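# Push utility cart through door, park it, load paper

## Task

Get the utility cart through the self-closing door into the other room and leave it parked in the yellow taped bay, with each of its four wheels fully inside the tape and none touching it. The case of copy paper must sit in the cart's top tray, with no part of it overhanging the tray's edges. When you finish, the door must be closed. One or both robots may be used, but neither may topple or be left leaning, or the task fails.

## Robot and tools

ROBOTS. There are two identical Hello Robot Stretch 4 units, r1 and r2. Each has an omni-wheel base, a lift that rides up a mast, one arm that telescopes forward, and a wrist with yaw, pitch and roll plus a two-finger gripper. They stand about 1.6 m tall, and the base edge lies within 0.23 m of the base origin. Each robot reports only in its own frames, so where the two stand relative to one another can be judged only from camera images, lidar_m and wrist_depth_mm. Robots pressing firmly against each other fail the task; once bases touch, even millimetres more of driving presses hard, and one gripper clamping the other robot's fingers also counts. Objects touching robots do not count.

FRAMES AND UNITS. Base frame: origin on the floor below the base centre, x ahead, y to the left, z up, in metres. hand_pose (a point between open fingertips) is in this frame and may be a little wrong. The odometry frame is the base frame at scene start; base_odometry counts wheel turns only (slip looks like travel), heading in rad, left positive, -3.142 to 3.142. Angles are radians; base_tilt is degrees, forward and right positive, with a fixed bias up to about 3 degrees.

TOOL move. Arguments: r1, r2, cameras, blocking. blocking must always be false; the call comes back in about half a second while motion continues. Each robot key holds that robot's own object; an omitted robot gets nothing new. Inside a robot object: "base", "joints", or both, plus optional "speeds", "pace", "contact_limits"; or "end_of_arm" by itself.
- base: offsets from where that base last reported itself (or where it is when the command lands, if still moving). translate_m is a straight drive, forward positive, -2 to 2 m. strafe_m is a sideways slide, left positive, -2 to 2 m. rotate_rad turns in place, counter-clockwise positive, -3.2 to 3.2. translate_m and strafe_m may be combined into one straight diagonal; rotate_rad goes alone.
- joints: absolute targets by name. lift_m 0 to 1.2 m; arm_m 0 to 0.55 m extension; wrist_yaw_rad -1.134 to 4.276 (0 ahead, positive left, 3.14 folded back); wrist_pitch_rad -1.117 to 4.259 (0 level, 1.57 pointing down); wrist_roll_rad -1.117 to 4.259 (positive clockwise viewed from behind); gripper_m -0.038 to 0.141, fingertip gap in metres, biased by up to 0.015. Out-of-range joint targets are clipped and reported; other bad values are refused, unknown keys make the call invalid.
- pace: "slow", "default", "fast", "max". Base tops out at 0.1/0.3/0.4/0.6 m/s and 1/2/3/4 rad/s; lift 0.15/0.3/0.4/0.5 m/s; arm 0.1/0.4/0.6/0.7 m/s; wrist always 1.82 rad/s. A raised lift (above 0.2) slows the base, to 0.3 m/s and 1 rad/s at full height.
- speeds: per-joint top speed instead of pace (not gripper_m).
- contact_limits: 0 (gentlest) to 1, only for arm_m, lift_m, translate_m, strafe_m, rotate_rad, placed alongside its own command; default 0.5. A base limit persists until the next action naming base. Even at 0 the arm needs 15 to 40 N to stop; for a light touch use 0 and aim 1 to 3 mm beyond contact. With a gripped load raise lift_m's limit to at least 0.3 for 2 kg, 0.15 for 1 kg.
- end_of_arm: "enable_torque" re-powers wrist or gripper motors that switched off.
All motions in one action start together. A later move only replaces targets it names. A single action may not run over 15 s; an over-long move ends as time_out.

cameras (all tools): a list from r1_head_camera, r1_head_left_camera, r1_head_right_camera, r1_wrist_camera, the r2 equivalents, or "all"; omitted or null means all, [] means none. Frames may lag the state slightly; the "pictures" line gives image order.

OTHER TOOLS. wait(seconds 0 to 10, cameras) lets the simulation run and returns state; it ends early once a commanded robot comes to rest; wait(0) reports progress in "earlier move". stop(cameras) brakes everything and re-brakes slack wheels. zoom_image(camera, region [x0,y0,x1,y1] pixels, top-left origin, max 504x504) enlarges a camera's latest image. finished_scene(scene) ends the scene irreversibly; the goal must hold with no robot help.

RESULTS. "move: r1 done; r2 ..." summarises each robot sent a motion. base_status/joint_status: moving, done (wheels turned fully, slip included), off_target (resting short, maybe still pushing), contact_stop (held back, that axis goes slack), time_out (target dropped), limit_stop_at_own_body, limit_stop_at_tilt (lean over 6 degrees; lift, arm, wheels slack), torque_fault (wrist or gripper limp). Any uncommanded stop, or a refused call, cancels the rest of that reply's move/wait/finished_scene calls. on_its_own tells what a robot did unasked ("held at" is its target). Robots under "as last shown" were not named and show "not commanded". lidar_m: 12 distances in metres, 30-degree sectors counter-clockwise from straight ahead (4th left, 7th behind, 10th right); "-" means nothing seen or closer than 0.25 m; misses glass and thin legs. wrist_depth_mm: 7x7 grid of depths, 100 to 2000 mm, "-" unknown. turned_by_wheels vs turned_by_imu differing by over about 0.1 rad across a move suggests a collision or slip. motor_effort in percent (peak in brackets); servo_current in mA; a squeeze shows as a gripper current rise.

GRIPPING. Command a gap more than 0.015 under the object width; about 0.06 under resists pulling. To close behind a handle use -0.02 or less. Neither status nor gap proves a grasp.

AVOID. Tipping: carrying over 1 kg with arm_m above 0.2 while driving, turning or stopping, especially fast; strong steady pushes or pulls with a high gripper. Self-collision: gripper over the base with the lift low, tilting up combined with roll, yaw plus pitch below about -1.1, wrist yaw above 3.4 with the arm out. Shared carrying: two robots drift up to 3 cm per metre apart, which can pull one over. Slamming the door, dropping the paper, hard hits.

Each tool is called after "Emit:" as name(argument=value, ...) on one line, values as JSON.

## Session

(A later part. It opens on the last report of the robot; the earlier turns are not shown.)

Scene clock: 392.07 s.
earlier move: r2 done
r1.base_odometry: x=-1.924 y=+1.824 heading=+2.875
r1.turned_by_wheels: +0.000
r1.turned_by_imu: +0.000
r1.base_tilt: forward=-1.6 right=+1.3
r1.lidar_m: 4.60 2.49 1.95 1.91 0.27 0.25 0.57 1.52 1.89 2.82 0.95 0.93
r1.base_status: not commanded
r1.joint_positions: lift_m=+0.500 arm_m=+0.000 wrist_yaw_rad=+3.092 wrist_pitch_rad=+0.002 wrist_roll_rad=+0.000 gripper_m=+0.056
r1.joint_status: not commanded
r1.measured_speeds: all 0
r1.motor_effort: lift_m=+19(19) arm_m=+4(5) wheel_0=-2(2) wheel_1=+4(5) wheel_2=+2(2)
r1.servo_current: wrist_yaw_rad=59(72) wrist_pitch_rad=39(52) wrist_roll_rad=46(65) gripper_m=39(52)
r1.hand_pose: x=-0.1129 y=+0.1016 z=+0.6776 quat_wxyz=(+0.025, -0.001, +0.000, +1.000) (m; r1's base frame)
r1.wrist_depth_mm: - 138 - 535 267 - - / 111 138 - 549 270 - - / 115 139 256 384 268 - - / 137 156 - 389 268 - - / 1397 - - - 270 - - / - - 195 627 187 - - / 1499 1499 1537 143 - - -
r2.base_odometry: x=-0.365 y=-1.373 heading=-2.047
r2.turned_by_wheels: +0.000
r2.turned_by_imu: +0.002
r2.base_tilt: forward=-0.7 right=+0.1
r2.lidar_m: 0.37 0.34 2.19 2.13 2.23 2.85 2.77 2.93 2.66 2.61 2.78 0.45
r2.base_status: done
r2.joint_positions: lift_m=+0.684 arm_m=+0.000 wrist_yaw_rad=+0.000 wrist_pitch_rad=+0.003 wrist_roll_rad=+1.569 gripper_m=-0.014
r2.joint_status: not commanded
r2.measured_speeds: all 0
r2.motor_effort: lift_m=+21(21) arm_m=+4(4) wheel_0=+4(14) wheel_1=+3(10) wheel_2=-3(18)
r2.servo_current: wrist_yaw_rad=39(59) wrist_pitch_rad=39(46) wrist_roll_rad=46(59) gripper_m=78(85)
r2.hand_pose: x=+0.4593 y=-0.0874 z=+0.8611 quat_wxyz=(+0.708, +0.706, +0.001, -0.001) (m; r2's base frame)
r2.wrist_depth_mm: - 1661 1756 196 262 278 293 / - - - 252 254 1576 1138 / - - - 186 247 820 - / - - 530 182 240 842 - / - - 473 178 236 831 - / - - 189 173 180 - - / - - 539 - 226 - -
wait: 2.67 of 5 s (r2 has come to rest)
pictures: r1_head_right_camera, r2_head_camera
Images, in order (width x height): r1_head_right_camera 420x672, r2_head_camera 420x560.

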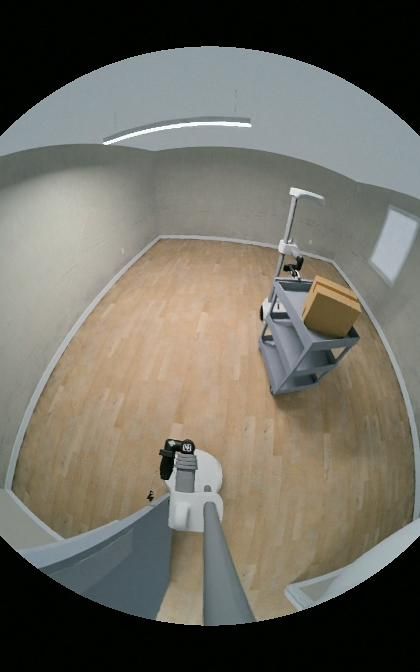

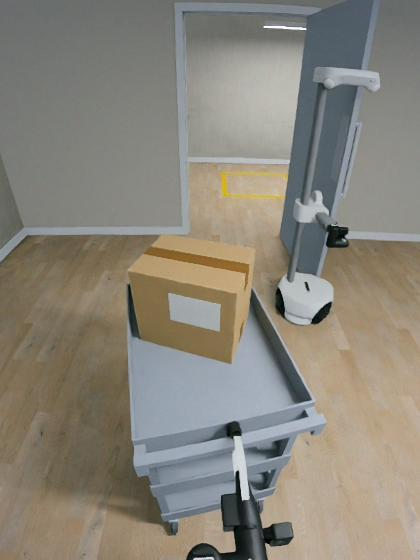

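Emit:
move(blocking=false, cameras=[], r2={"base":{"translate_m":-0.8,"strafe_m":0.03}})

Emit:
wait(seconds=6, cameras=["r2_head_camera"])

Emit:
zoom_image(camera="r2_head_camera", region=[110, 200, 360, 470])

Scene clock: 404.30 s.
move: r2 moving
r1: as last shown
r1.base_tilt: forward=-1.6 right=+1.2
r1.lidar_m: 4.60 2.47 1.95 1.91 0.28 0.25 0.58 1.50 1.88 2.82 1.01 0.93
r1.servo_current: wrist_yaw_rad=52(59) wrist_pitch_rad=46(52) wrist_roll_rad=52(59) gripper_m=46(46)
r1.wrist_depth_mm: - 138 - 539 268 - - / 112 139 - 549 268 - - / 116 139 256 379 267 - - / 137 156 - 389 267 - - / 1397 - - - 268 - - / - - 194 627 188 - - / 1537 1464 1537 143 - - -
r2.base_odometry: x=-0.349 y=-1.346 heading=-2.047
r2.turned_by_wheels: +0.000
r2.turned_by_imu: +0.000
r2.base_tilt: forward=-0.7 right=+0.1
r2.lidar_m: 0.37 0.39 2.19 2.13 2.24 2.79 2.73 2.94 2.68 2.61 2.77 0.44
r2.base_status: translate_m moving; strafe_m moving
r2.joint_positions: lift_m=+0.684 arm_m=+0.000 wrist_yaw_rad=+0.002 wrist_pitch_rad=+0.003 wrist_roll_rad=+1.569 gripper_m=-0.014
r2.joint_status: not commanded
r2.measured_speeds: translate_m=-0.121 strafe_m=+0.005 rotate_rad=-0.004 lift_m=+0.000 arm_m=+0.000 wrist_yaw_rad=+0.000 wrist_pitch_rad=+0.000 wrist_roll_rad=+0.000
r2.motor_effort: lift_m=+21(21) arm_m=-3(4) wheel_0=-8(8) wheel_1=-8(9) wheel_2=+15(15)
r2.servo_current: wrist_yaw_rad=39(52) wrist_pitch_rad=46(46) wrist_roll_rad=46(52) gripper_m=78(78)
r2.hand_pose: x=+0.4595 y=-0.0868 z=+0.8611 quat_wxyz=(+0.708, +0.706, +0.002, +0.000) (m; r2's base frame)
r2.wrist_depth_mm: - 1661 1863 192 257 1366 1060 / - - - 249 250 1618 1098 / - - - 185 246 820 - / - - 512 181 240 842 - / - - 480 178 236 820 - / - - 188 173 180 - - / - - 549 - 227 - -
pictures: none
No camera images: "cameras" was empty.

Scene clock: 407.97 s.
earlier move: r2 done
r1.base_odometry: x=-1.924 y=+1.824 heading=+2.875
r1.turned_by_wheels: +0.000
r1.turned_by_imu: +0.000
r1.base_tilt: forward=-1.6 right=+1.2
r1.lidar_m: 4.60 2.48 1.96 1.91 0.28 0.25 0.57 1.51 1.91 2.80 3.05 1.59
r1.base_status: not commanded
r1.joint_positions: lift_m=+0.500 arm_m=+0.000 wrist_yaw_rad=+3.092 wrist_pitch_rad=+0.002 wrist_roll_rad=+0.000 gripper_m=+0.056
r1.joint_status: not commanded
r1.measured_speeds: all 0
r1.motor_effort: lift_m=+19(19) arm_m=+4(5) wheel_0=-2(3) wheel_1=+4(5) wheel_2=+2(2)
r1.servo_current: wrist_yaw_rad=46(72) wrist_pitch_rad=39(52) wrist_roll_rad=65(65) gripper_m=46(52)
r1.hand_pose: x=-0.1129 y=+0.1016 z=+0.6776 quat_wxyz=(+0.025, -0.001, +0.000, +1.000) (m; r1's base frame)
r1.wrist_depth_mm: - 138 - 530 266 - - / 112 138 - 549 270 - - / 115 139 256 379 268 - - / 137 156 - 389 270 - - / 1336 - - - 270 - - / - - 194 627 187 - - / 1537 1499 1537 143 - - -
r2.base_odometry: x=+0.029 y=-0.676 heading=-2.047
r2.turned_by_wheels: +0.000
r2.turned_by_imu: +0.001
r2.base_tilt: forward=-0.7 right=+0.1
r2.lidar_m: 0.40 0.42 2.19 2.11 2.30 2.02 1.97 2.09 2.67 2.59 2.75 0.43
r2.base_status: done
r2.joint_positions: lift_m=+0.684 arm_m=+0.000 wrist_yaw_rad=+0.003 wrist_pitch_rad=+0.003 wrist_roll_rad=+1.569 gripper_m=-0.014
r2.joint_status: not commanded
r2.measured_speeds: all 0
r2.motor_effort: lift_m=+21(21) arm_m=-3(4) wheel_0=+1(13) wheel_1=-2(10) wheel_2=+3(16)
r2.servo_current: wrist_yaw_rad=52(65) wrist_pitch_rad=39(46) wrist_roll_rad=46(65) gripper_m=72(78)
r2.hand_pose: x=+0.4595 y=-0.0866 z=+0.8611 quat_wxyz=(+0.708, +0.706, +0.002, +0.000) (m; r2's base frame)
r2.wrist_depth_mm: - - - 165 224 1618 1205 / - - - 167 226 1430 - / - - 530 168 227 820 - / - 484 462 170 230 842 - / - - 512 171 231 854 - / - - 554 173 179 - - / - - - - 236 - -
wait: 3.67 of 6 s (r2 has come to rest)
pictures: r2_head_camera
Images, in order (width x height): r2_head_camera 420x560.

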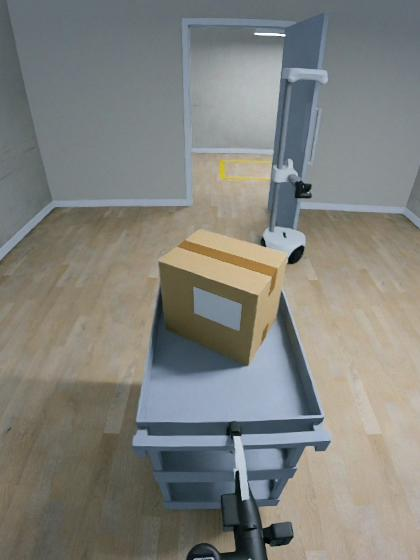

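Scaled by 1.867 from the camera's 420x560 image, which has a finer 1200x1600 frame.

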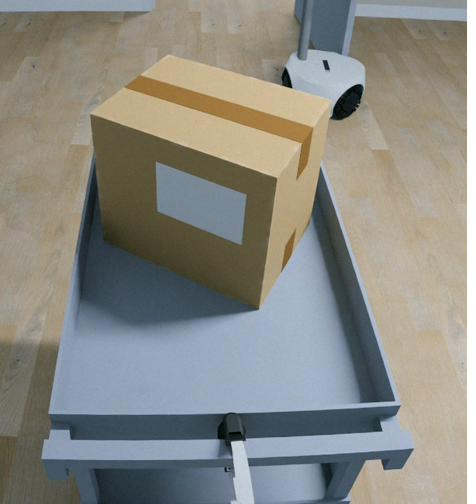

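Emit:
move(blocking=false, cameras=[], r2={"base":{"translate_m":0.5,"strafe_m":0.013}})

Emit:
wait(seconds=5, cameras=["r2_head_camera"])

Emit:
zoom_image(camera="r2_head_camera", region=[110, 200, 360, 470])

Scene clock: 412.97 s.
move: r2 moving
r1: as last shown
r1.base_tilt: forward=-1.5 right=+1.3
r1.lidar_m: 4.60 2.48 1.96 1.92 0.27 0.25 0.58 1.51 1.91 2.82 3.05 1.58
r1.motor_effort: lift_m=+19(19) arm_m=+4(5) wheel_0=-2(2) wheel_1=+4(5) wheel_2=+2(2)
r1.servo_current: wrist_yaw_rad=59(65) wrist_pitch_rad=39(46) wrist_roll_rad=52(59) gripper_m=46(46)
r1.wrist_depth_mm: - 138 - 530 267 - - / 112 139 - 544 270 - - / 116 139 257 379 267 - - / 136 156 - 387 268 - - / 1336 - - - 270 - - / - - 193 627 187 - - / 1499 1499 1499 143 - - -
r2.base_odometry: x=+0.015 y=-0.703 heading=-2.047
r2.turned_by_wheels: +0.000
r2.turned_by_imu: +0.001
r2.base_tilt: forward=-0.7 right=+0.1
r2.lidar_m: 0.40 0.40 2.23 2.11 2.29 2.03 2.01 2.12 2.66 2.59 2.77 0.42
r2.base_status: translate_m moving; strafe_m moving
r2.joint_positions: lift_m=+0.684 arm_m=+0.000 wrist_yaw_rad=+0.003 wrist_pitch_rad=+0.003 wrist_roll_rad=+1.569 gripper_m=-0.014
r2.joint_status: not commanded
r2.measured_speeds: translate_m=+0.122 strafe_m=+0.005 rotate_rad=-0.003 lift_m=+0.000 arm_m=+0.000 wrist_yaw_rad=+0.000 wrist_pitch_rad=+0.000 wrist_roll_rad=+0.000
r2.motor_effort: lift_m=+21(21) arm_m=+2(4) wheel_0=+11(13) wheel_1=+7(10) wheel_2=-15(15)
r2.servo_current: wrist_yaw_rad=59(59) wrist_pitch_rad=39(46) wrist_roll_rad=52(59) gripper_m=78(85)
r2.hand_pose: x=+0.4595 y=-0.0866 z=+0.8611 quat_wxyz=(+0.708, +0.706, +0.002, +0.000) (m; r2's base frame)
r2.wrist_depth_mm: - - - 165 224 1618 1160 / - - - 167 226 1537 - / - - 535 168 229 831 - / - 477 459 169 229 820 - / - - 512 171 232 854 - / - - 554 173 179 - - / - - - - - - -
pictures: none
No camera images: "cameras" was empty.

Scene clock: 415.63 s.
earlier move: r2 done
r1.base_odometry: x=-1.924 y=+1.824 heading=+2.875
r1.turned_by_wheels: +0.000
r1.turned_by_imu: +0.000
r1.base_tilt: forward=-1.6 right=+1.2
r1.lidar_m: 4.61 2.45 1.93 1.91 0.28 0.25 0.56 1.50 1.90 2.80 3.05 1.13
r1.base_status: not commanded
r1.joint_positions: lift_m=+0.500 arm_m=+0.000 wrist_yaw_rad=+3.092 wrist_pitch_rad=+0.002 wrist_roll_rad=+0.000 gripper_m=+0.056
r1.joint_status: not commanded
r1.measured_speeds: all 0
r1.motor_effort: lift_m=+19(19) arm_m=+4(5) wheel_0=-2(2) wheel_1=+4(5) wheel_2=+2(2)
r1.servo_current: wrist_yaw_rad=52(65) wrist_pitch_rad=39(52) wrist_roll_rad=52(72) gripper_m=39(52)
r1.hand_pose: x=-0.1129 y=+0.1016 z=+0.6776 quat_wxyz=(+0.025, -0.001, +0.000, +1.000) (m; r1's base frame)
r1.wrist_depth_mm: - 138 - 535 267 - - / 112 138 - 544 270 - - / 116 139 256 382 267 - - / 136 156 - 387 267 - - / 1366 - - - 268 - - / - - 194 627 188 - - / 1499 1537 1576 143 - - -
r2.base_odometry: x=-0.189 y=-1.126 heading=-2.047
r2.turned_by_wheels: +0.000
r2.turned_by_imu: +0.001
r2.base_tilt: forward=-0.7 right=+0.0
r2.lidar_m: 0.40 0.43 2.15 2.09 2.25 2.55 2.47 2.63 2.69 2.65 2.79 0.43
r2.base_status: done
r2.joint_positions: lift_m=+0.684 arm_m=+0.000 wrist_yaw_rad=+0.002 wrist_pitch_rad=+0.003 wrist_roll_rad=+1.569 gripper_m=-0.014
r2.joint_status: not commanded
r2.measured_speeds: all 0
r2.motor_effort: lift_m=+21(21) arm_m=+4(4) wheel_0=+4(13) wheel_1=+4(10) wheel_2=-3(18)
r2.servo_current: wrist_yaw_rad=59(59) wrist_pitch_rad=39(52) wrist_roll_rad=46(59) gripper_m=78(85)
r2.hand_pose: x=+0.4594 y=-0.0869 z=+0.8611 quat_wxyz=(+0.708, +0.706, +0.002, +0.000) (m; r2's base frame)
r2.wrist_depth_mm: - - - 156 212 1576 1160 / - - - 158 216 759 - / - - 477 162 222 809 - / - 496 473 165 227 820 - / - - 539 169 230 854 - / - - 189 173 180 - - / - - - - - 1708 504
wait: 2.67 of 5 s (r2 has come to rest)
pictures: r2_head_camera
Images, in order (width x height): r2_head_camera 420x560.

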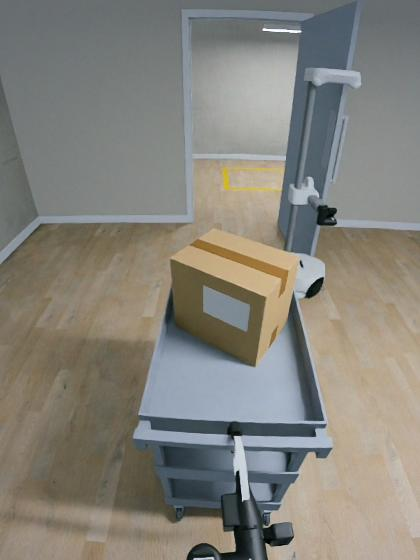

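Scaled by 1.867 from the camera's 420x560 image, which has a finer 1200x1600 frame.

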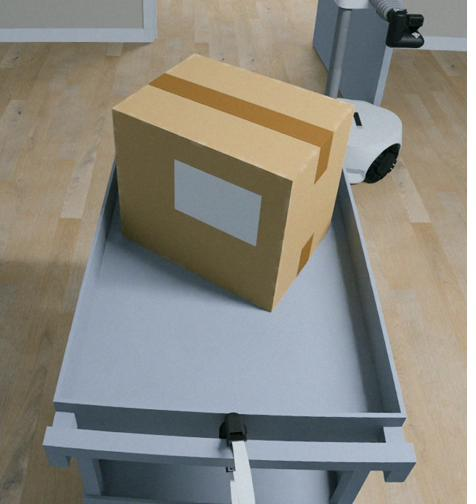

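Emit:
move(blocking=false, cameras=[], r2={"base":{"translate_m":0.4,"strafe_m":-0.039}})

Emit:
wait(seconds=5, cameras=["r2_head_camera"])

Emit:
zoom_image(camera="r2_head_camera", region=[110, 200, 360, 470])

Scene clock: 423.17 s.
move: r2 moving
r1: as last shown
r1.base_tilt: forward=-1.6 right=+1.3
r1.lidar_m: 4.62 2.49 1.93 1.91 0.29 0.25 0.59 1.53 1.91 2.81 1.34 1.12
r1.motor_effort: lift_m=+19(19) arm_m=+5(5) wheel_0=-2(2) wheel_1=+5(5) wheel_2=+2(2)
r1.servo_current: wrist_yaw_rad=39(65) wrist_pitch_rad=39(52) wrist_roll_rad=59(59) gripper_m=46(46)
r1.wrist_depth_mm: - 138 - 530 267 - - / 112 139 - 549 267 - - / 116 139 256 382 268 - - / 137 156 - 387 268 - - / 1397 - - - 271 - - / - - 195 634 187 - - / 1537 1537 1537 143 - - -
r2.base_odometry: x=-0.206 y=-1.152 heading=-2.046
r2.turned_by_wheels: +0.000
r2.turned_by_imu: +0.001
r2.base_tilt: forward=-0.7 right=+0.1
r2.lidar_m: 0.41 0.44 2.16 2.09 2.25 2.59 2.50 2.70 2.71 2.64 2.81 0.43
r2.base_status: translate_m moving; strafe_m moving
r2.joint_positions: lift_m=+0.684 arm_m=+0.000 wrist_yaw_rad=+0.002 wrist_pitch_rad=+0.003 wrist_roll_rad=+1.569 gripper_m=-0.014
r2.joint_status: not commanded
r2.measured_speeds: translate_m=+0.122 strafe_m=-0.014 rotate_rad=+0.002 lift_m=+0.000 arm_m=+0.000 wrist_yaw_rad=+0.000 wrist_pitch_rad=+0.000 wrist_roll_rad=+0.000
r2.motor_effort: lift_m=+21(21) arm_m=+4(4) wheel_0=+10(13) wheel_1=+7(8) wheel_2=-15(15)
r2.servo_current: wrist_yaw_rad=46(52) wrist_pitch_rad=39(46) wrist_roll_rad=46(59) gripper_m=72(78)
r2.hand_pose: x=+0.4594 y=-0.0869 z=+0.8611 quat_wxyz=(+0.708, +0.706, +0.002, +0.000) (m; r2's base frame)
r2.wrist_depth_mm: - - - 154 211 1618 1138 / - - 621 158 216 750 - / - - 477 161 220 820 - / - 488 473 164 225 842 - / - - 535 168 230 842 - / - - 189 172 179 - - / - - - - - 1708 500
pictures: none
No camera images: "cameras" was empty.

Scene clock: 425.50 s.
earlier move: r2 done
r1.base_odometry: x=-1.924 y=+1.824 heading=+2.875
r1.turned_by_wheels: +0.000
r1.turned_by_imu: +0.000
r1.base_tilt: forward=-1.6 right=+1.3
r1.lidar_m: 4.60 2.50 1.94 1.91 0.27 0.25 0.57 1.50 1.91 2.81 0.88 0.77
r1.base_status: not commanded
r1.joint_positions: lift_m=+0.500 arm_m=+0.000 wrist_yaw_rad=+3.092 wrist_pitch_rad=+0.002 wrist_roll_rad=+0.000 gripper_m=+0.056
r1.joint_status: not commanded
r1.measured_speeds: all 0
r1.motor_effort: lift_m=+19(19) arm_m=+5(5) wheel_0=-2(3) wheel_1=+4(5) wheel_2=+2(2)
r1.servo_current: wrist_yaw_rad=46(65) wrist_pitch_rad=39(52) wrist_roll_rad=39(72) gripper_m=46(52)
r1.hand_pose: x=-0.1129 y=+0.1016 z=+0.6776 quat_wxyz=(+0.025, -0.001, +0.000, +1.000) (m; r1's base frame)
r1.wrist_depth_mm: - 138 - 530 267 - - / 112 138 - 544 267 - - / 116 139 257 379 268 - - / 136 156 - 389 270 - - / 1366 - - - 270 - - / - - 193 634 187 - - / 1537 1499 1499 143 - - -
r2.base_odometry: x=-0.406 y=-1.463 heading=-2.046
r2.turned_by_wheels: +0.000
r2.turned_by_imu: +0.001
r2.base_tilt: forward=-0.7 right=+0.1
r2.lidar_m: 0.41 0.45 2.19 2.10 2.25 2.93 2.88 3.04 2.69 2.62 2.80 0.40
r2.base_status: done
r2.joint_positions: lift_m=+0.684 arm_m=+0.000 wrist_yaw_rad=+0.002 wrist_pitch_rad=+0.003 wrist_roll_rad=+1.569 gripper_m=-0.014
r2.joint_status: not commanded
r2.measured_speeds: all 0
r2.motor_effort: lift_m=+21(21) arm_m=+4(4) wheel_0=+5(14) wheel_1=+3(10) wheel_2=-2(15)
r2.servo_current: wrist_yaw_rad=39(59) wrist_pitch_rad=46(46) wrist_roll_rad=52(59) gripper_m=72(85)
r2.hand_pose: x=+0.4594 y=-0.0869 z=+0.8611 quat_wxyz=(+0.708, +0.706, +0.002, +0.000) (m; r2's base frame)
r2.wrist_depth_mm: - 1576 - 146 202 1281 - / - - 539 151 208 - - / - 477 449 155 214 - - / - - 484 160 222 831 - / - - 564 167 229 - - / - - 189 172 180 - - / - - - - - 1708 496
wait: 2.33 of 5 s (r2 has come to rest)
pictures: r2_head_camera
Images, in order (width x height): r2_head_camera 420x560.

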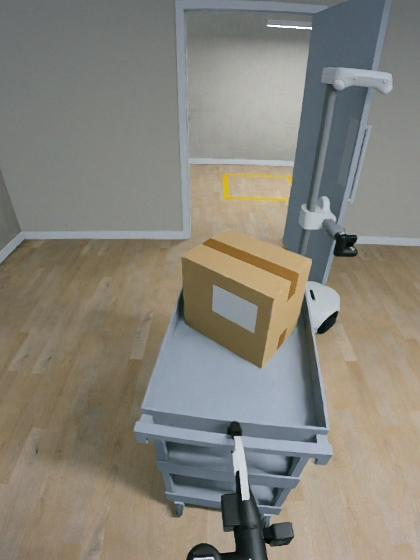

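Scaled by 1.867 from the camera's 420x560 image, which has a finer 1200x1600 frame.

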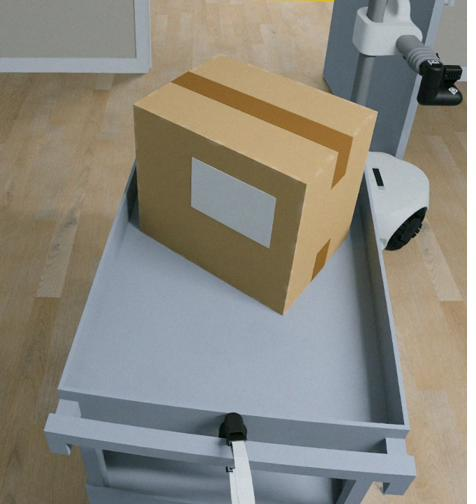

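Emit:
move(blocking=false, cameras=[], r2={"base":{"translate_m":0.3,"strafe_m":-0.075}})

Emit:
wait(seconds=5, cameras=["r2_head_camera"])

Emit:
zoom_image(camera="r2_head_camera", region=[110, 200, 360, 470])

Scene clock: 438.63 s.
move: r2 moving
r1: as last shown
r1.lidar_m: 4.60 2.46 1.96 1.91 0.27 0.25 0.59 1.52 1.90 2.81 0.83 0.76
r1.motor_effort: lift_m=+19(19) arm_m=+4(5) wheel_0=-2(2) wheel_1=+4(5) wheel_2=+2(2)
r1.servo_current: wrist_yaw_rad=33(72) wrist_pitch_rad=39(46) wrist_roll_rad=52(65) gripper_m=39(46)
r1.wrist_depth_mm: - 138 - 535 266 - - / 111 138 - 549 268 - - / 116 139 256 379 267 - - / 137 156 - 387 270 - - / 1366 - - - 268 - - / - - 193 621 187 - - / 1464 1499 1576 143 - - -
r2.base_odometry: x=-0.428 y=-1.488 heading=-2.046
r2.turned_by_wheels: +0.000
r2.turned_by_imu: +0.001
r2.base_tilt: forward=-0.7 right=+0.1
r2.lidar_m: 0.43 0.47 2.17 2.12 2.23 2.97 2.91 3.08 2.69 2.61 2.78 0.40
r2.base_status: translate_m moving; strafe_m moving
r2.joint_positions: lift_m=+0.684 arm_m=+0.000 wrist_yaw_rad=+0.002 wrist_pitch_rad=+0.003 wrist_roll_rad=+1.569 gripper_m=-0.014
r2.joint_status: not commanded
r2.measured_speeds: translate_m=+0.121 strafe_m=-0.032 rotate_rad=-0.005 lift_m=+0.000 arm_m=+0.000 wrist_yaw_rad=+0.000 wrist_pitch_rad=+0.000 wrist_roll_rad=+0.000
r2.motor_effort: lift_m=+21(21) arm_m=+4(4) wheel_0=+11(16) wheel_1=+8(8) wheel_2=-14(15)
r2.servo_current: wrist_yaw_rad=46(52) wrist_pitch_rad=39(46) wrist_roll_rad=39(52) gripper_m=78(78)
r2.hand_pose: x=+0.4594 y=-0.0869 z=+0.8611 quat_wxyz=(+0.708, +0.706, +0.002, +0.000) (m; r2's base frame)
r2.wrist_depth_mm: - 1576 - 145 201 1255 - / - - 539 150 207 - - / - 480 449 154 213 - - / - - 484 159 220 831 - / - - 564 165 229 - - / - - 190 171 180 - - / - - - - - 1756 496
pictures: none
No camera images: "cameras" was empty.

Scene clock: 440.63 s.
earlier move: r2 done
r1.base_odometry: x=-1.924 y=+1.824 heading=+2.875
r1.turned_by_wheels: +0.000
r1.turned_by_imu: +0.000
r1.base_tilt: forward=-1.6 right=+1.3
r1.lidar_m: 4.62 2.47 1.93 1.91 0.29 0.25 0.58 1.51 1.89 2.79 0.50 0.50
r1.base_status: not commanded
r1.joint_positions: lift_m=+0.500 arm_m=+0.000 wrist_yaw_rad=+3.092 wrist_pitch_rad=+0.002 wrist_roll_rad=+0.000 gripper_m=+0.056
r1.joint_status: not commanded
r1.measured_speeds: all 0
r1.motor_effort: lift_m=+19(19) arm_m=+4(5) wheel_0=-2(3) wheel_1=+4(5) wheel_2=+2(2)
r1.servo_current: wrist_yaw_rad=46(72) wrist_pitch_rad=46(52) wrist_roll_rad=59(65) gripper_m=33(46)
r1.hand_pose: x=-0.1129 y=+0.1016 z=+0.6776 quat_wxyz=(+0.025, -0.001, +0.000, +1.000) (m; r1's base frame)
r1.wrist_depth_mm: - 138 - 539 267 - - / 112 139 - 549 268 - - / 116 139 258 382 270 - - / 137 156 - 387 268 - - / 1336 - - - 271 - - / - - 193 627 187 - - / 1537 1464 1576 143 - - -
r2.base_odometry: x=-0.610 y=-1.696 heading=-2.046
r2.turned_by_wheels: +0.000
r2.turned_by_imu: +0.002
r2.base_tilt: forward=-0.7 right=+0.0
r2.lidar_m: 0.41 0.46 2.21 2.19 2.31 3.24 3.22 3.36 2.62 2.57 2.72 0.44
r2.base_status: done
r2.joint_positions: lift_m=+0.684 arm_m=+0.000 wrist_yaw_rad=+0.002 wrist_pitch_rad=+0.003 wrist_roll_rad=+1.569 gripper_m=-0.014
r2.joint_status: not commanded
r2.measured_speeds: all 0
r2.motor_effort: lift_m=+21(21) arm_m=+4(4) wheel_0=+3(19) wheel_1=+3(8) wheel_2=-1(15)
r2.servo_current: wrist_yaw_rad=46(59) wrist_pitch_rad=46(52) wrist_roll_rad=52(59) gripper_m=72(85)
r2.hand_pose: x=+0.4594 y=-0.0869 z=+0.8611 quat_wxyz=(+0.708, +0.706, +0.002, +0.000) (m; r2's base frame)
r2.wrist_depth_mm: - 1229 1229 147 202 1160 - / - - 554 152 209 - - / - 484 449 155 216 - - / - - 484 160 223 820 - / - - 559 166 229 - - / - - 190 172 179 - - / - - - - - 1618 480
wait: 2.00 of 5 s (r2 has come to rest)
pictures: r2_head_camera
Images, in order (width x height): r2_head_camera 420x560.

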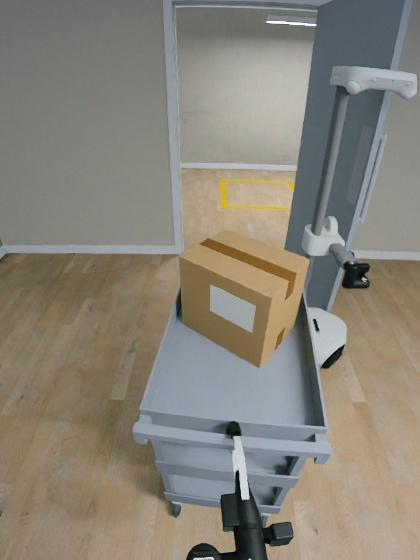

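Scaled by 1.867 from the camera's 420x560 image, which has a finer 1200x1600 frame.

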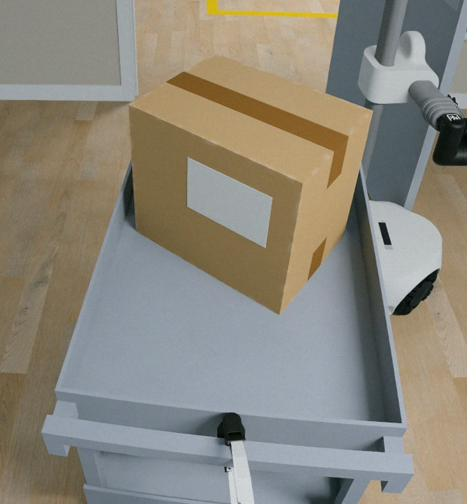

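Emit:
move(blocking=false, cameras=[], r2={"base":{"translate_m":0.4,"strafe_m":-0.1}})

Emit:
wait(seconds=5, cameras=["r2_head_camera","r1_head_right_camera"])

Emit:
zoom_image(camera="r2_head_camera", region=[110, 200, 360, 470])

Scene clock: 453.37 s.
move: r2 moving
r1: as last shown
r1.lidar_m: 4.61 2.48 1.96 1.90 0.27 0.25 0.59 1.50 1.89 2.82 0.45 0.48
r1.motor_effort: lift_m=+19(19) arm_m=+5(5) wheel_0=-2(2) wheel_1=+4(5) wheel_2=+2(2)
r1.servo_current: wrist_yaw_rad=52(59) wrist_pitch_rad=39(52) wrist_roll_rad=39(65) gripper_m=46(46)
r1.wrist_depth_mm: - 138 - 535 268 - - / 112 139 - 544 268 - - / 116 139 256 382 267 - - / 137 156 - 389 270 - - / 1397 - - - 268 - - / - - 194 627 187 - - / 1499 1499 1499 143 - - -
r2.base_odometry: x=-0.631 y=-1.720 heading=-2.045
r2.turned_by_wheels: +0.000
r2.turned_by_imu: +0.001
r2.base_tilt: forward=-0.7 right=+0.0
r2.lidar_m: 0.41 0.45 2.22 2.17 2.32 3.28 3.23 3.43 2.64 2.56 2.74 0.41
r2.base_status: translate_m moving; strafe_m moving
r2.joint_positions: lift_m=+0.684 arm_m=+0.000 wrist_yaw_rad=+0.002 wrist_pitch_rad=+0.003 wrist_roll_rad=+1.569 gripper_m=-0.014
r2.joint_status: not commanded
r2.measured_speeds: translate_m=+0.123 strafe_m=-0.030 rotate_rad=+0.001 lift_m=+0.000 arm_m=+0.000 wrist_yaw_rad=+0.000 wrist_pitch_rad=+0.000 wrist_roll_rad=+0.000
r2.motor_effort: lift_m=+21(21) arm_m=+4(4) wheel_0=+14(14) wheel_1=+8(8) wheel_2=-14(15)
r2.servo_current: wrist_yaw_rad=39(59) wrist_pitch_rad=39(46) wrist_roll_rad=65(65) gripper_m=78(78)
r2.hand_pose: x=+0.4594 y=-0.0869 z=+0.8611 quat_wxyz=(+0.708, +0.706, +0.002, +0.000) (m; r2's base frame)
r2.wrist_depth_mm: - 1205 - 147 203 1160 - / - - 554 151 209 - - / - 466 445 155 215 - - / - - 480 160 222 842 - / - - 559 166 229 - - / - - 189 172 180 - - / - - - - - 1618 484
pictures: none
No camera images: "cameras" was empty.

Scene clock: 455.70 s.
earlier move: r2 done
r1.base_odometry: x=-1.924 y=+1.824 heading=+2.875
r1.turned_by_wheels: +0.000
r1.turned_by_imu: +0.000
r1.base_tilt: forward=-1.6 right=+1.3
r1.lidar_m: 4.63 2.47 1.95 1.92 0.28 0.25 0.58 1.49 1.91 0.25 0.25 0.42
r1.base_status: not commanded
r1.joint_positions: lift_m=+0.500 arm_m=+0.000 wrist_yaw_rad=+3.092 wrist_pitch_rad=+0.002 wrist_roll_rad=+0.000 gripper_m=+0.056
r1.joint_status: not commanded
r1.measured_speeds: all 0
r1.motor_effort: lift_m=+19(19) arm_m=+5(5) wheel_0=-2(2) wheel_1=+4(5) wheel_2=+2(2)
r1.servo_current: wrist_yaw_rad=52(72) wrist_pitch_rad=46(52) wrist_roll_rad=59(72) gripper_m=39(46)
r1.hand_pose: x=-0.1129 y=+0.1016 z=+0.6776 quat_wxyz=(+0.025, -0.001, +0.000, +1.000) (m; r1's base frame)
r1.wrist_depth_mm: - 138 - 530 267 - - / 112 138 - 549 268 - - / 116 139 256 382 270 - - / 136 156 - 389 268 - - / 1366 - - - 270 - - / - - 194 640 188 - - / 1499 1537 1537 143 - - -
r2.base_odometry: x=-0.882 y=-2.006 heading=-2.045
r2.turned_by_wheels: +0.000
r2.turned_by_imu: +0.002
r2.base_tilt: forward=-0.6 right=+0.1
r2.lidar_m: 0.40 0.48 2.30 2.25 2.40 3.45 3.60 3.36 2.55 2.47 2.65 0.43
r2.base_status: done
r2.joint_positions: lift_m=+0.684 arm_m=+0.000 wrist_yaw_rad=+0.002 wrist_pitch_rad=+0.003 wrist_roll_rad=+1.569 gripper_m=-0.014
r2.joint_status: not commanded
r2.measured_speeds: all 0
r2.motor_effort: lift_m=+21(21) arm_m=+4(4) wheel_0=+4(15) wheel_1=+5(8) wheel_2=-2(15)
r2.servo_current: wrist_yaw_rad=46(59) wrist_pitch_rad=39(46) wrist_roll_rad=46(65) gripper_m=72(85)
r2.hand_pose: x=+0.4594 y=-0.0869 z=+0.8611 quat_wxyz=(+0.708, +0.706, +0.002, +0.000) (m; r2's base frame)
r2.wrist_depth_mm: 809 842 820 149 206 820 - / - - 574 154 211 - - / - 477 455 157 217 - - / - 1983 477 162 223 831 - / - - 549 167 229 - - / - - 609 172 180 - - / - - - - 242 1618 488
wait: 2.33 of 5 s (r2 has come to rest)
pictures: r1_head_right_camera, r2_head_camera
Images, in order (width x height): r1_head_right_camera 420x672, r2_head_camera 420x560.

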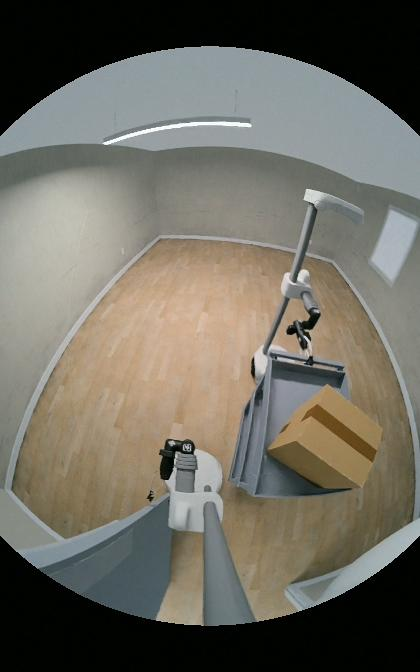

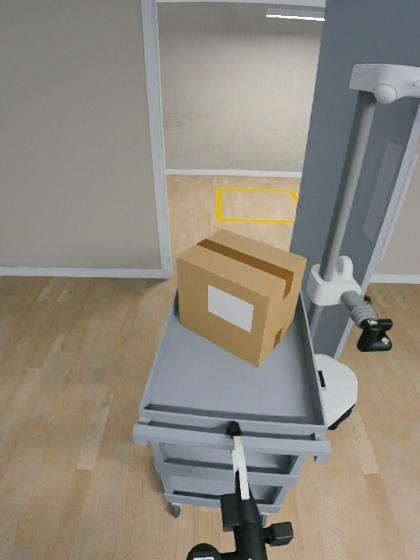

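Scaled by 1.867 from the camera's 420x560 image, which has a finer 1200x1600 frame.

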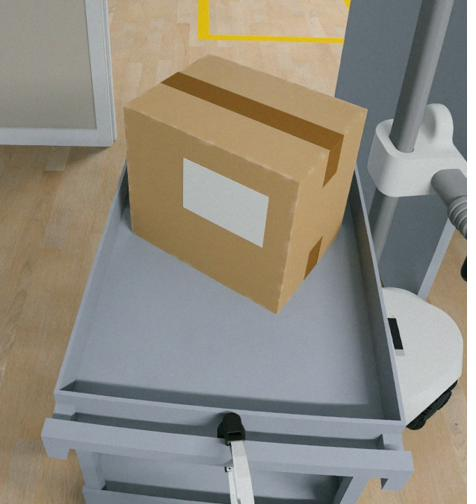

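Emit:
move(blocking=false, cameras=[], r1={"base":{"translate_m":0.03,"strafe_m":0.045},"pace":"slow","contact_limits":{"strafe_m":0.6}})

Emit:
wait(seconds=2, cameras=["r1_head_right_camera","r1_head_left_camera","r2_head_camera"])

Emit:
zoom_image(camera="r1_head_right_camera", region=[100, 330, 400, 630])

Scene clock: 468.80 s.
move: r1 moving
r1.base_odometry: x=-1.933 y=+1.815 heading=+2.875
r1.turned_by_wheels: +0.000
r1.turned_by_imu: +0.000
r1.base_tilt: forward=-1.6 right=+1.3
r1.lidar_m: 4.60 2.45 1.93 1.91 0.28 0.25 0.55 1.54 1.93 0.25 0.27 0.45
r1.base_status: translate_m moving; strafe_m moving
r1.joint_positions: lift_m=+0.500 arm_m=+0.000 wrist_yaw_rad=+3.092 wrist_pitch_rad=+0.002 wrist_roll_rad=+0.000 gripper_m=+0.056
r1.joint_status: not commanded
r1.measured_speeds: translate_m=+0.027 strafe_m=+0.040 rotate_rad=+0.001 lift_m=+0.000 arm_m=+0.000 wrist_yaw_rad=+0.000 wrist_pitch_rad=+0.000 wrist_roll_rad=+0.000
r1.motor_effort: lift_m=+19(19) arm_m=+4(5) wheel_0=-6(9) wheel_1=+11(12) wheel_2=-1(3)
r1.servo_current: wrist_yaw_rad=59(65) wrist_pitch_rad=46(46) wrist_roll_rad=59(59) gripper_m=46(46)
r1.contact_limits: strafe_m 0.6
r1.hand_pose: x=-0.1129 y=+0.1016 z=+0.6776 quat_wxyz=(+0.025, -0.001, +0.000, +1.000) (m; r1's base frame)
r1.wrist_depth_mm: - 138 - 455 334 - - / 112 138 - 469 334 - - / 115 139 257 477 274 - - / 136 156 - 492 274 - - / 1366 - - 508 - - - / - - 193 525 187 - - / 1537 1537 1499 143 - - -
r2: as last shown
r2.turned_by_imu: +0.000
r2.base_tilt: forward=-0.7 right=+0.1
r2.lidar_m: 0.41 0.43 2.30 2.26 2.39 3.46 3.63 3.35 2.58 2.49 2.65 0.42
r2.motor_effort: lift_m=+21(21) arm_m=+4(4) wheel_0=+4(4) wheel_1=+5(5) wheel_2=-3(3)
r2.servo_current: wrist_yaw_rad=46(52) wrist_pitch_rad=39(46) wrist_roll_rad=46(59) gripper_m=72(78)
r2.wrist_depth_mm: 831 809 809 149 205 831 - / - - 574 153 211 - - / - 473 452 156 216 - - / - 1921 477 161 224 831 - / - - 549 167 229 - - / - - 615 172 180 - - / - - - - 242 1576 488
pictures: none
No camera images: "cameras" was empty.

Scene clock: 470.07 s.
earlier move: r1 done
r1.base_odometry: x=-1.965 y=+1.788 heading=+2.875
r1.turned_by_wheels: +0.000
r1.turned_by_imu: +0.000
r1.base_tilt: forward=-1.6 right=+1.3
r1.lidar_m: 4.59 2.41 1.90 1.86 1.56 0.25 0.44 1.56 1.93 0.26 0.30 0.52
r1.base_status: done
r1.joint_positions: lift_m=+0.500 arm_m=+0.000 wrist_yaw_rad=+3.092 wrist_pitch_rad=+0.002 wrist_roll_rad=+0.000 gripper_m=+0.056
r1.joint_status: not commanded
r1.measured_speeds: all 0
r1.motor_effort: lift_m=+19(19) arm_m=+4(5) wheel_0=-6(10) wheel_1=+5(12) wheel_2=+1(3)
r1.servo_current: wrist_yaw_rad=46(65) wrist_pitch_rad=39(52) wrist_roll_rad=39(65) gripper_m=46(52)
r1.contact_limits: strafe_m 0.6
r1.hand_pose: x=-0.1129 y=+0.1016 z=+0.6776 quat_wxyz=(+0.025, -0.001, +0.000, +1.000) (m; r1's base frame)
r1.wrist_depth_mm: 136 138 - 294 364 - - / 112 139 - 297 364 - - / 115 139 256 294 - - - / 136 156 - 294 - - - / - - - 297 - - - / - - 195 298 188 - - / 1576 1499 1499 143 - - -
r2.base_odometry: x=-0.882 y=-2.006 heading=-2.045
r2.turned_by_wheels: +0.000
r2.turned_by_imu: +0.000
r2.base_tilt: forward=-0.7 right=+0.0
r2.lidar_m: 0.41 0.45 2.30 2.24 2.41 3.45 3.61 3.34 2.58 2.49 1.11 0.41
r2.base_status: not commanded
r2.joint_positions: lift_m=+0.684 arm_m=+0.000 wrist_yaw_rad=+0.002 wrist_pitch_rad=+0.003 wrist_roll_rad=+1.569 gripper_m=-0.014
r2.joint_status: not commanded
r2.measured_speeds: all 0
r2.motor_effort: lift_m=+21(21) arm_m=+4(4) wheel_0=+4(5) wheel_1=+5(5) wheel_2=-3(3)
r2.servo_current: wrist_yaw_rad=39(65) wrist_pitch_rad=46(46) wrist_roll_rad=46(59) gripper_m=72(78)
r2.hand_pose: x=+0.4594 y=-0.0869 z=+0.8611 quat_wxyz=(+0.708, +0.706, +0.002, +0.000) (m; r2's base frame)
r2.wrist_depth_mm: - - - 150 205 - - / - - 569 153 211 - - / - 477 452 157 216 - - / - 1921 477 161 223 831 - / - - 554 167 229 - - / - - 615 172 180 - - / - - - - 243 1618 488
wait: 1.27 of 2 s (r1 has come to rest)
pictures: r1_head_left_camera, r1_head_right_camera, r2_head_camera
Images, in order (width x height): r1_head_left_camera 420x672, r1_head_right_camera 420x672, r2_head_camera 420x560.

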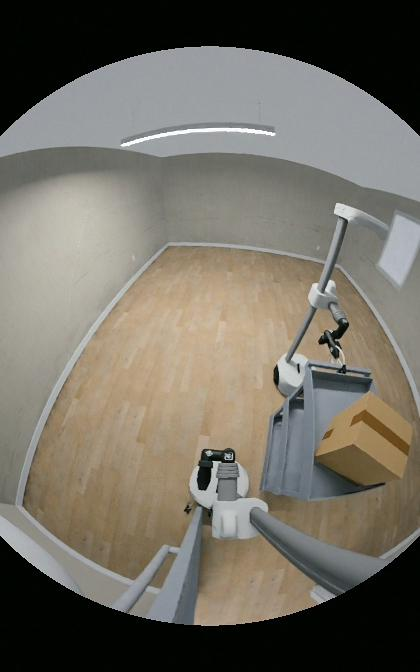

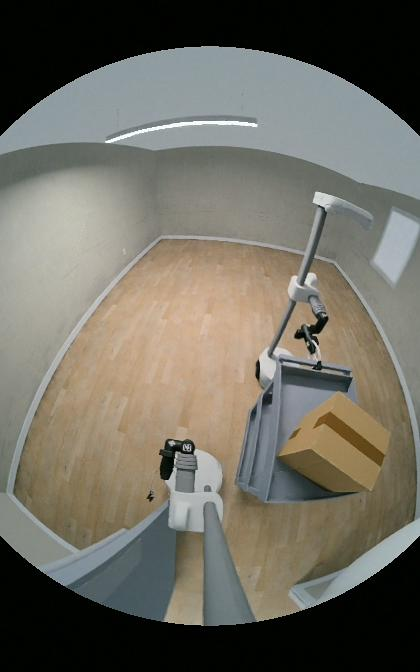

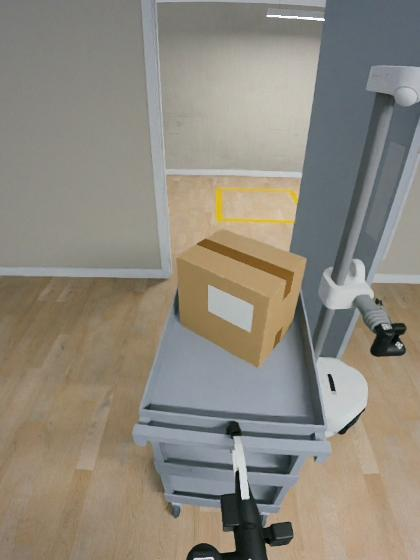

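Scaled by 1.680 from the camera's 420x672 image, which has a finer 600x960 frame.

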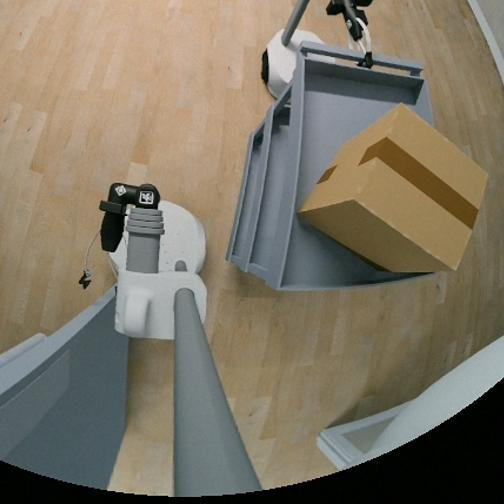

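Emit:
move(blocking=false, cameras=[], r2={"base":{"translate_m":0.4,"strafe_m":-0.04}})

Emit:
wait(seconds=5, cameras=["r2_head_camera","r1_head_right_camera"])

Emit:
zoom_image(camera="r1_head_right_camera", region=[100, 330, 400, 630])

Scene clock: 475.63 s.
move: r2 moving
r1: as last shown
r1.base_tilt: forward=-1.5 right=+1.3
r1.lidar_m: 4.59 2.45 1.89 1.86 1.56 0.25 0.42 1.57 0.25 0.27 0.30 0.50
r1.motor_effort: lift_m=+19(19) arm_m=+4(5) wheel_0=-6(7) wheel_1=+5(6) wheel_2=+1(1)
r1.servo_current: wrist_yaw_rad=52(65) wrist_pitch_rad=39(46) wrist_roll_rad=52(65) gripper_m=39(46)
r1.contact_limits: strafe_m 0.6
r1.wrist_depth_mm: 136 138 - 296 364 - - / 112 138 - 294 364 - - / 115 139 256 296 - - - / 136 155 - 296 - - - / - - - 297 - - - / - - 193 297 187 - - / 1618 1537 1537 143 - - -
r2.base_odometry: x=-0.899 y=-2.032 heading=-2.045
r2.turned_by_wheels: +0.000
r2.turned_by_imu: +0.001
r2.base_tilt: forward=-0.7 right=+0.1
r2.lidar_m: 0.40 0.47 2.30 2.24 2.39 3.44 3.67 3.36 2.56 2.50 1.10 0.41
r2.base_status: translate_m moving; strafe_m moving
r2.joint_positions: lift_m=+0.684 arm_m=+0.000 wrist_yaw_rad=+0.002 wrist_pitch_rad=+0.003 wrist_roll_rad=+1.569 gripper_m=-0.014
r2.joint_status: not commanded
r2.measured_speeds: translate_m=+0.123 strafe_m=-0.014 rotate_rad=+0.002 lift_m=+0.000 arm_m=+0.000 wrist_yaw_rad=+0.000 wrist_pitch_rad=+0.000 wrist_roll_rad=+0.000
r2.motor_effort: lift_m=+21(21) arm_m=+4(4) wheel_0=+11(16) wheel_1=+9(9) wheel_2=-15(15)
r2.servo_current: wrist_yaw_rad=52(52) wrist_pitch_rad=39(46) wrist_roll_rad=39(59) gripper_m=78(78)
r2.hand_pose: x=+0.4594 y=-0.0869 z=+0.8611 quat_wxyz=(+0.708, +0.706, +0.002, +0.000) (m; r2's base frame)
r2.wrist_depth_mm: - - - 150 206 - - / - - 549 154 211 - - / - 500 455 158 216 - - / - 500 480 161 224 831 - / - - 544 167 229 - - / - - 189 171 180 - - / - - - - 242 1708 492
pictures: none
No camera images: "cameras" was empty.

Scene clock: 477.97 s.
earlier move: r2 done
r1.base_odometry: x=-1.965 y=+1.788 heading=+2.875
r1.turned_by_wheels: +0.000
r1.turned_by_imu: +0.000
r1.base_tilt: forward=-1.6 right=+1.3
r1.lidar_m: 4.58 2.42 1.90 1.83 1.56 0.25 0.46 0.32 0.28 0.26 0.33 0.69
r1.base_status: not commanded
r1.joint_positions: lift_m=+0.500 arm_m=+0.000 wrist_yaw_rad=+3.092 wrist_pitch_rad=+0.002 wrist_roll_rad=+0.000 gripper_m=+0.056
r1.joint_status: not commanded
r1.measured_speeds: all 0
r1.motor_effort: lift_m=+19(19) arm_m=+4(5) wheel_0=-6(7) wheel_1=+6(6) wheel_2=+1(1)
r1.servo_current: wrist_yaw_rad=46(65) wrist_pitch_rad=46(52) wrist_roll_rad=46(65) gripper_m=46(52)
r1.contact_limits: strafe_m 0.6
r1.hand_pose: x=-0.1129 y=+0.1016 z=+0.6776 quat_wxyz=(+0.025, -0.001, +0.000, +1.000) (m; r1's base frame)
r1.wrist_depth_mm: 136 138 - 296 364 - - / 112 138 - 294 364 - - / 116 139 257 297 - - - / 136 156 - 296 - - - / 500 - - 297 - - - / 504 - 193 298 187 - - / - 1499 1537 143 - - -
r2.base_odometry: x=-1.100 y=-2.343 heading=-2.045
r2.turned_by_wheels: +0.000
r2.turned_by_imu: -0.001
r2.base_tilt: forward=-0.7 right=+0.0
r2.lidar_m: 0.41 0.44 2.32 2.25 2.38 3.45 4.03 3.36 2.55 2.50 0.64 0.41
r2.base_status: done
r2.joint_positions: lift_m=+0.684 arm_m=+0.000 wrist_yaw_rad=-0.001 wrist_pitch_rad=+0.003 wrist_roll_rad=+1.569 gripper_m=-0.014
r2.joint_status: not commanded
r2.measured_speeds: all 0
r2.motor_effort: lift_m=+21(21) arm_m=+4(4) wheel_0=+0(16) wheel_1=+2(9) wheel_2=-4(17)
r2.servo_current: wrist_yaw_rad=46(65) wrist_pitch_rad=33(46) wrist_roll_rad=52(59) gripper_m=78(78)
r2.hand_pose: x=+0.4591 y=-0.0878 z=+0.8611 quat_wxyz=(+0.708, +0.706, +0.001, -0.002) (m; r2's base frame)
r2.wrist_depth_mm: - - - 145 200 - - / 1618 - 535 150 207 - - / 1661 469 449 154 213 - - / - - 488 159 220 831 - / - - 569 166 229 - - / - - 185 172 180 - - / - 124 - - - - 488
wait: 2.33 of 5 s (r2 has come to rest)
pictures: r1_head_right_camera, r2_head_camera
Images, in order (width x height): r1_head_right_camera 420x672, r2_head_camera 420x560.

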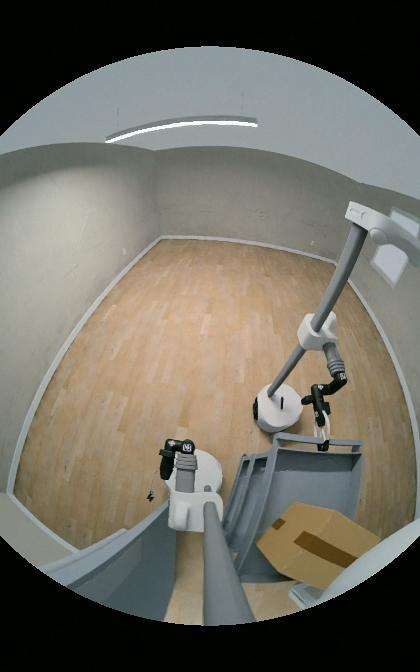

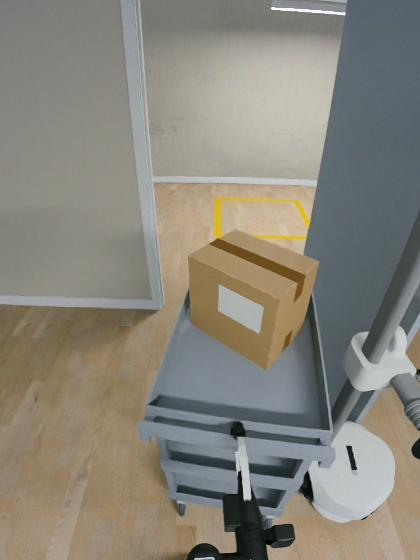

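Scaled by 1.680 from the camera's 420x672 image, which has a finer 600x960 frame.

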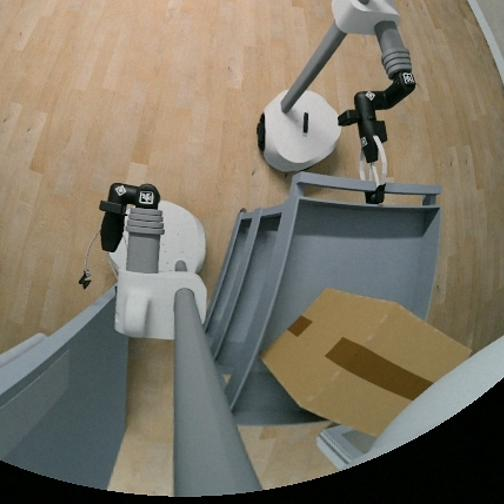

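Emit:
move(blocking=false, cameras=[], r2={"base":{"translate_m":0.25,"strafe_m":-0.055},"pace":"slow"})

Emit:
wait(seconds=5, cameras=["r2_head_camera","r2_head_right_camera","r1_head_right_camera"])

Scene clock: 514.13 s.
move: r2 moving
r1: as last shown
r1.lidar_m: 4.59 2.42 1.89 1.87 1.53 0.25 0.45 0.34 0.26 0.26 0.33 0.65
r1.motor_effort: lift_m=+19(19) arm_m=+5(5) wheel_0=-6(7) wheel_1=+5(6) wheel_2=+1(1)
r1.servo_current: wrist_yaw_rad=46(52) wrist_pitch_rad=33(52) wrist_roll_rad=72(72) gripper_m=39(46)
r1.contact_limits: strafe_m 0.6
r1.wrist_depth_mm: 136 138 - 296 364 - - / 112 139 - 296 366 - - / 116 139 257 294 - - - / 137 155 - 298 - - - / 504 - - 296 - - - / 525 - 195 298 187 - - / - 1576 1499 143 - - -
r2.base_odometry: x=-1.108 y=-2.353 heading=-2.045
r2.turned_by_wheels: +0.000
r2.turned_by_imu: +0.001
r2.base_tilt: forward=-0.7 right=+0.1
r2.lidar_m: 0.40 0.48 2.30 2.26 2.41 3.43 4.08 3.33 2.55 2.47 0.65 0.40
r2.base_status: translate_m moving; strafe_m moving
r2.joint_positions: lift_m=+0.684 arm_m=+0.000 wrist_yaw_rad=-0.002 wrist_pitch_rad=+0.003 wrist_roll_rad=+1.569 gripper_m=-0.014
r2.joint_status: not commanded
r2.measured_speeds: translate_m=+0.049 strafe_m=-0.011 rotate_rad=+0.001 lift_m=+0.000 arm_m=+0.000 wrist_yaw_rad=+0.000 wrist_pitch_rad=+0.000 wrist_roll_rad=+0.000
r2.motor_effort: lift_m=+21(21) arm_m=+4(4) wheel_0=+7(9) wheel_1=+6(6) wheel_2=-12(13)
r2.servo_current: wrist_yaw_rad=46(52) wrist_pitch_rad=39(46) wrist_roll_rad=46(59) gripper_m=72(78)
r2.hand_pose: x=+0.4591 y=-0.0879 z=+0.8611 quat_wxyz=(+0.708, +0.706, +0.001, -0.002) (m; r2's base frame)
r2.wrist_depth_mm: - - - 144 200 - - / 1537 - 535 149 206 - - / 1618 473 452 154 213 - - / 1618 - 488 159 221 831 - / - - 569 165 229 - - / - - 186 172 180 - - / - - - - - - 492
pictures: none
No camera images: "cameras" was empty.

Scene clock: 517.47 s.
earlier move: r2 done
r1.base_odometry: x=-1.965 y=+1.788 heading=+2.875
r1.turned_by_wheels: +0.000
r1.turned_by_imu: +0.000
r1.base_tilt: forward=-1.5 right=+1.3
r1.lidar_m: 4.58 2.42 1.90 1.87 1.56 0.25 0.45 0.34 0.27 0.28 0.45 0.63
r1.base_status: not commanded
r1.joint_positions: lift_m=+0.500 arm_m=+0.000 wrist_yaw_rad=+3.092 wrist_pitch_rad=+0.002 wrist_roll_rad=+0.000 gripper_m=+0.056
r1.joint_status: not commanded
r1.measured_speeds: all 0
r1.motor_effort: lift_m=+19(19) arm_m=+5(5) wheel_0=-6(7) wheel_1=+5(6) wheel_2=+1(1)
r1.servo_current: wrist_yaw_rad=33(72) wrist_pitch_rad=39(52) wrist_roll_rad=39(78) gripper_m=39(52)
r1.contact_limits: strafe_m 0.6
r1.hand_pose: x=-0.1129 y=+0.1016 z=+0.6776 quat_wxyz=(+0.025, -0.001, +0.000, +1.000) (m; r1's base frame)
r1.wrist_depth_mm: 136 138 - 297 364 - - / 112 139 - 296 364 - - / 116 139 257 296 - - - / 136 156 - 297 - - - / - - - 296 - - - / - 732 193 297 187 - - / - 150 1576 143 - - -
r2.base_odometry: x=-1.263 y=-2.540 heading=-2.045
r2.turned_by_wheels: +0.000
r2.turned_by_imu: +0.001
r2.base_tilt: forward=-0.7 right=+0.1
r2.lidar_m: 0.40 0.46 2.35 2.28 2.43 3.54 - 3.29 2.51 0.59 0.46 0.42
r2.base_status: done
r2.joint_positions: lift_m=+0.684 arm_m=+0.000 wrist_yaw_rad=+0.000 wrist_pitch_rad=+0.003 wrist_roll_rad=+1.569 gripper_m=-0.014
r2.joint_status: not commanded
r2.measured_speeds: all 0
r2.motor_effort: lift_m=+21(21) arm_m=+4(4) wheel_0=+6(12) wheel_1=+4(8) wheel_2=-4(13)
r2.servo_current: wrist_yaw_rad=39(59) wrist_pitch_rad=39(52) wrist_roll_rad=59(65) gripper_m=72(78)
r2.hand_pose: x=+0.4592 y=-0.0875 z=+0.8611 quat_wxyz=(+0.708, +0.706, +0.001, -0.001) (m; r2's base frame)
r2.wrist_depth_mm: - - - 140 195 - - / - - 508 145 203 750 - / - 452 436 151 211 - - / - - 496 158 220 820 - / - - 580 163 228 - - / - - 187 171 179 - - / - - - - - - 484
wait: 3.33 of 5 s (r2 has come to rest)
pictures: r1_head_right_camera, r2_head_camera, r2_head_right_camera
Images, in order (width x height): r1_head_right_camera 420x672, r2_head_camera 420x560, r2_head_right_camera 420x672.

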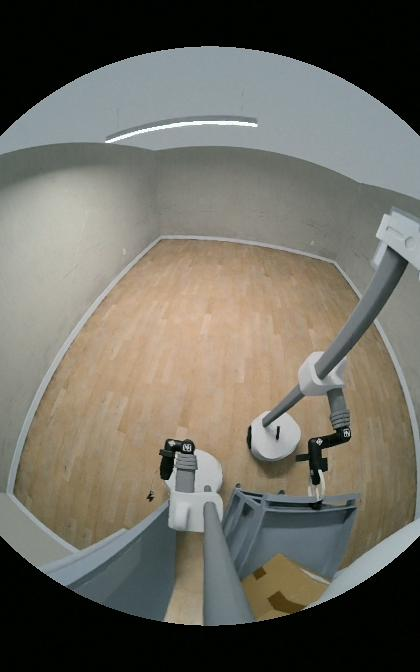

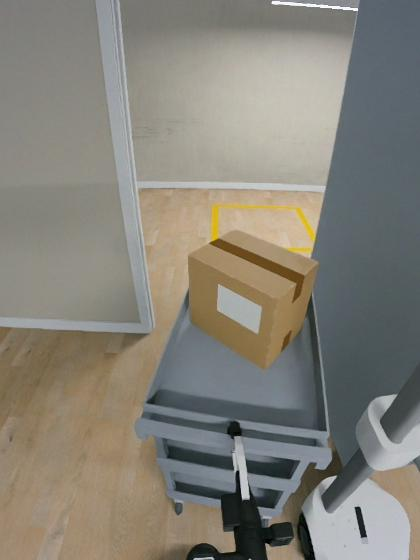

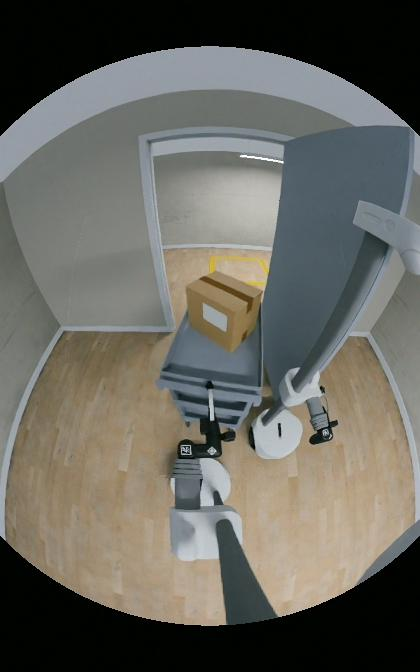

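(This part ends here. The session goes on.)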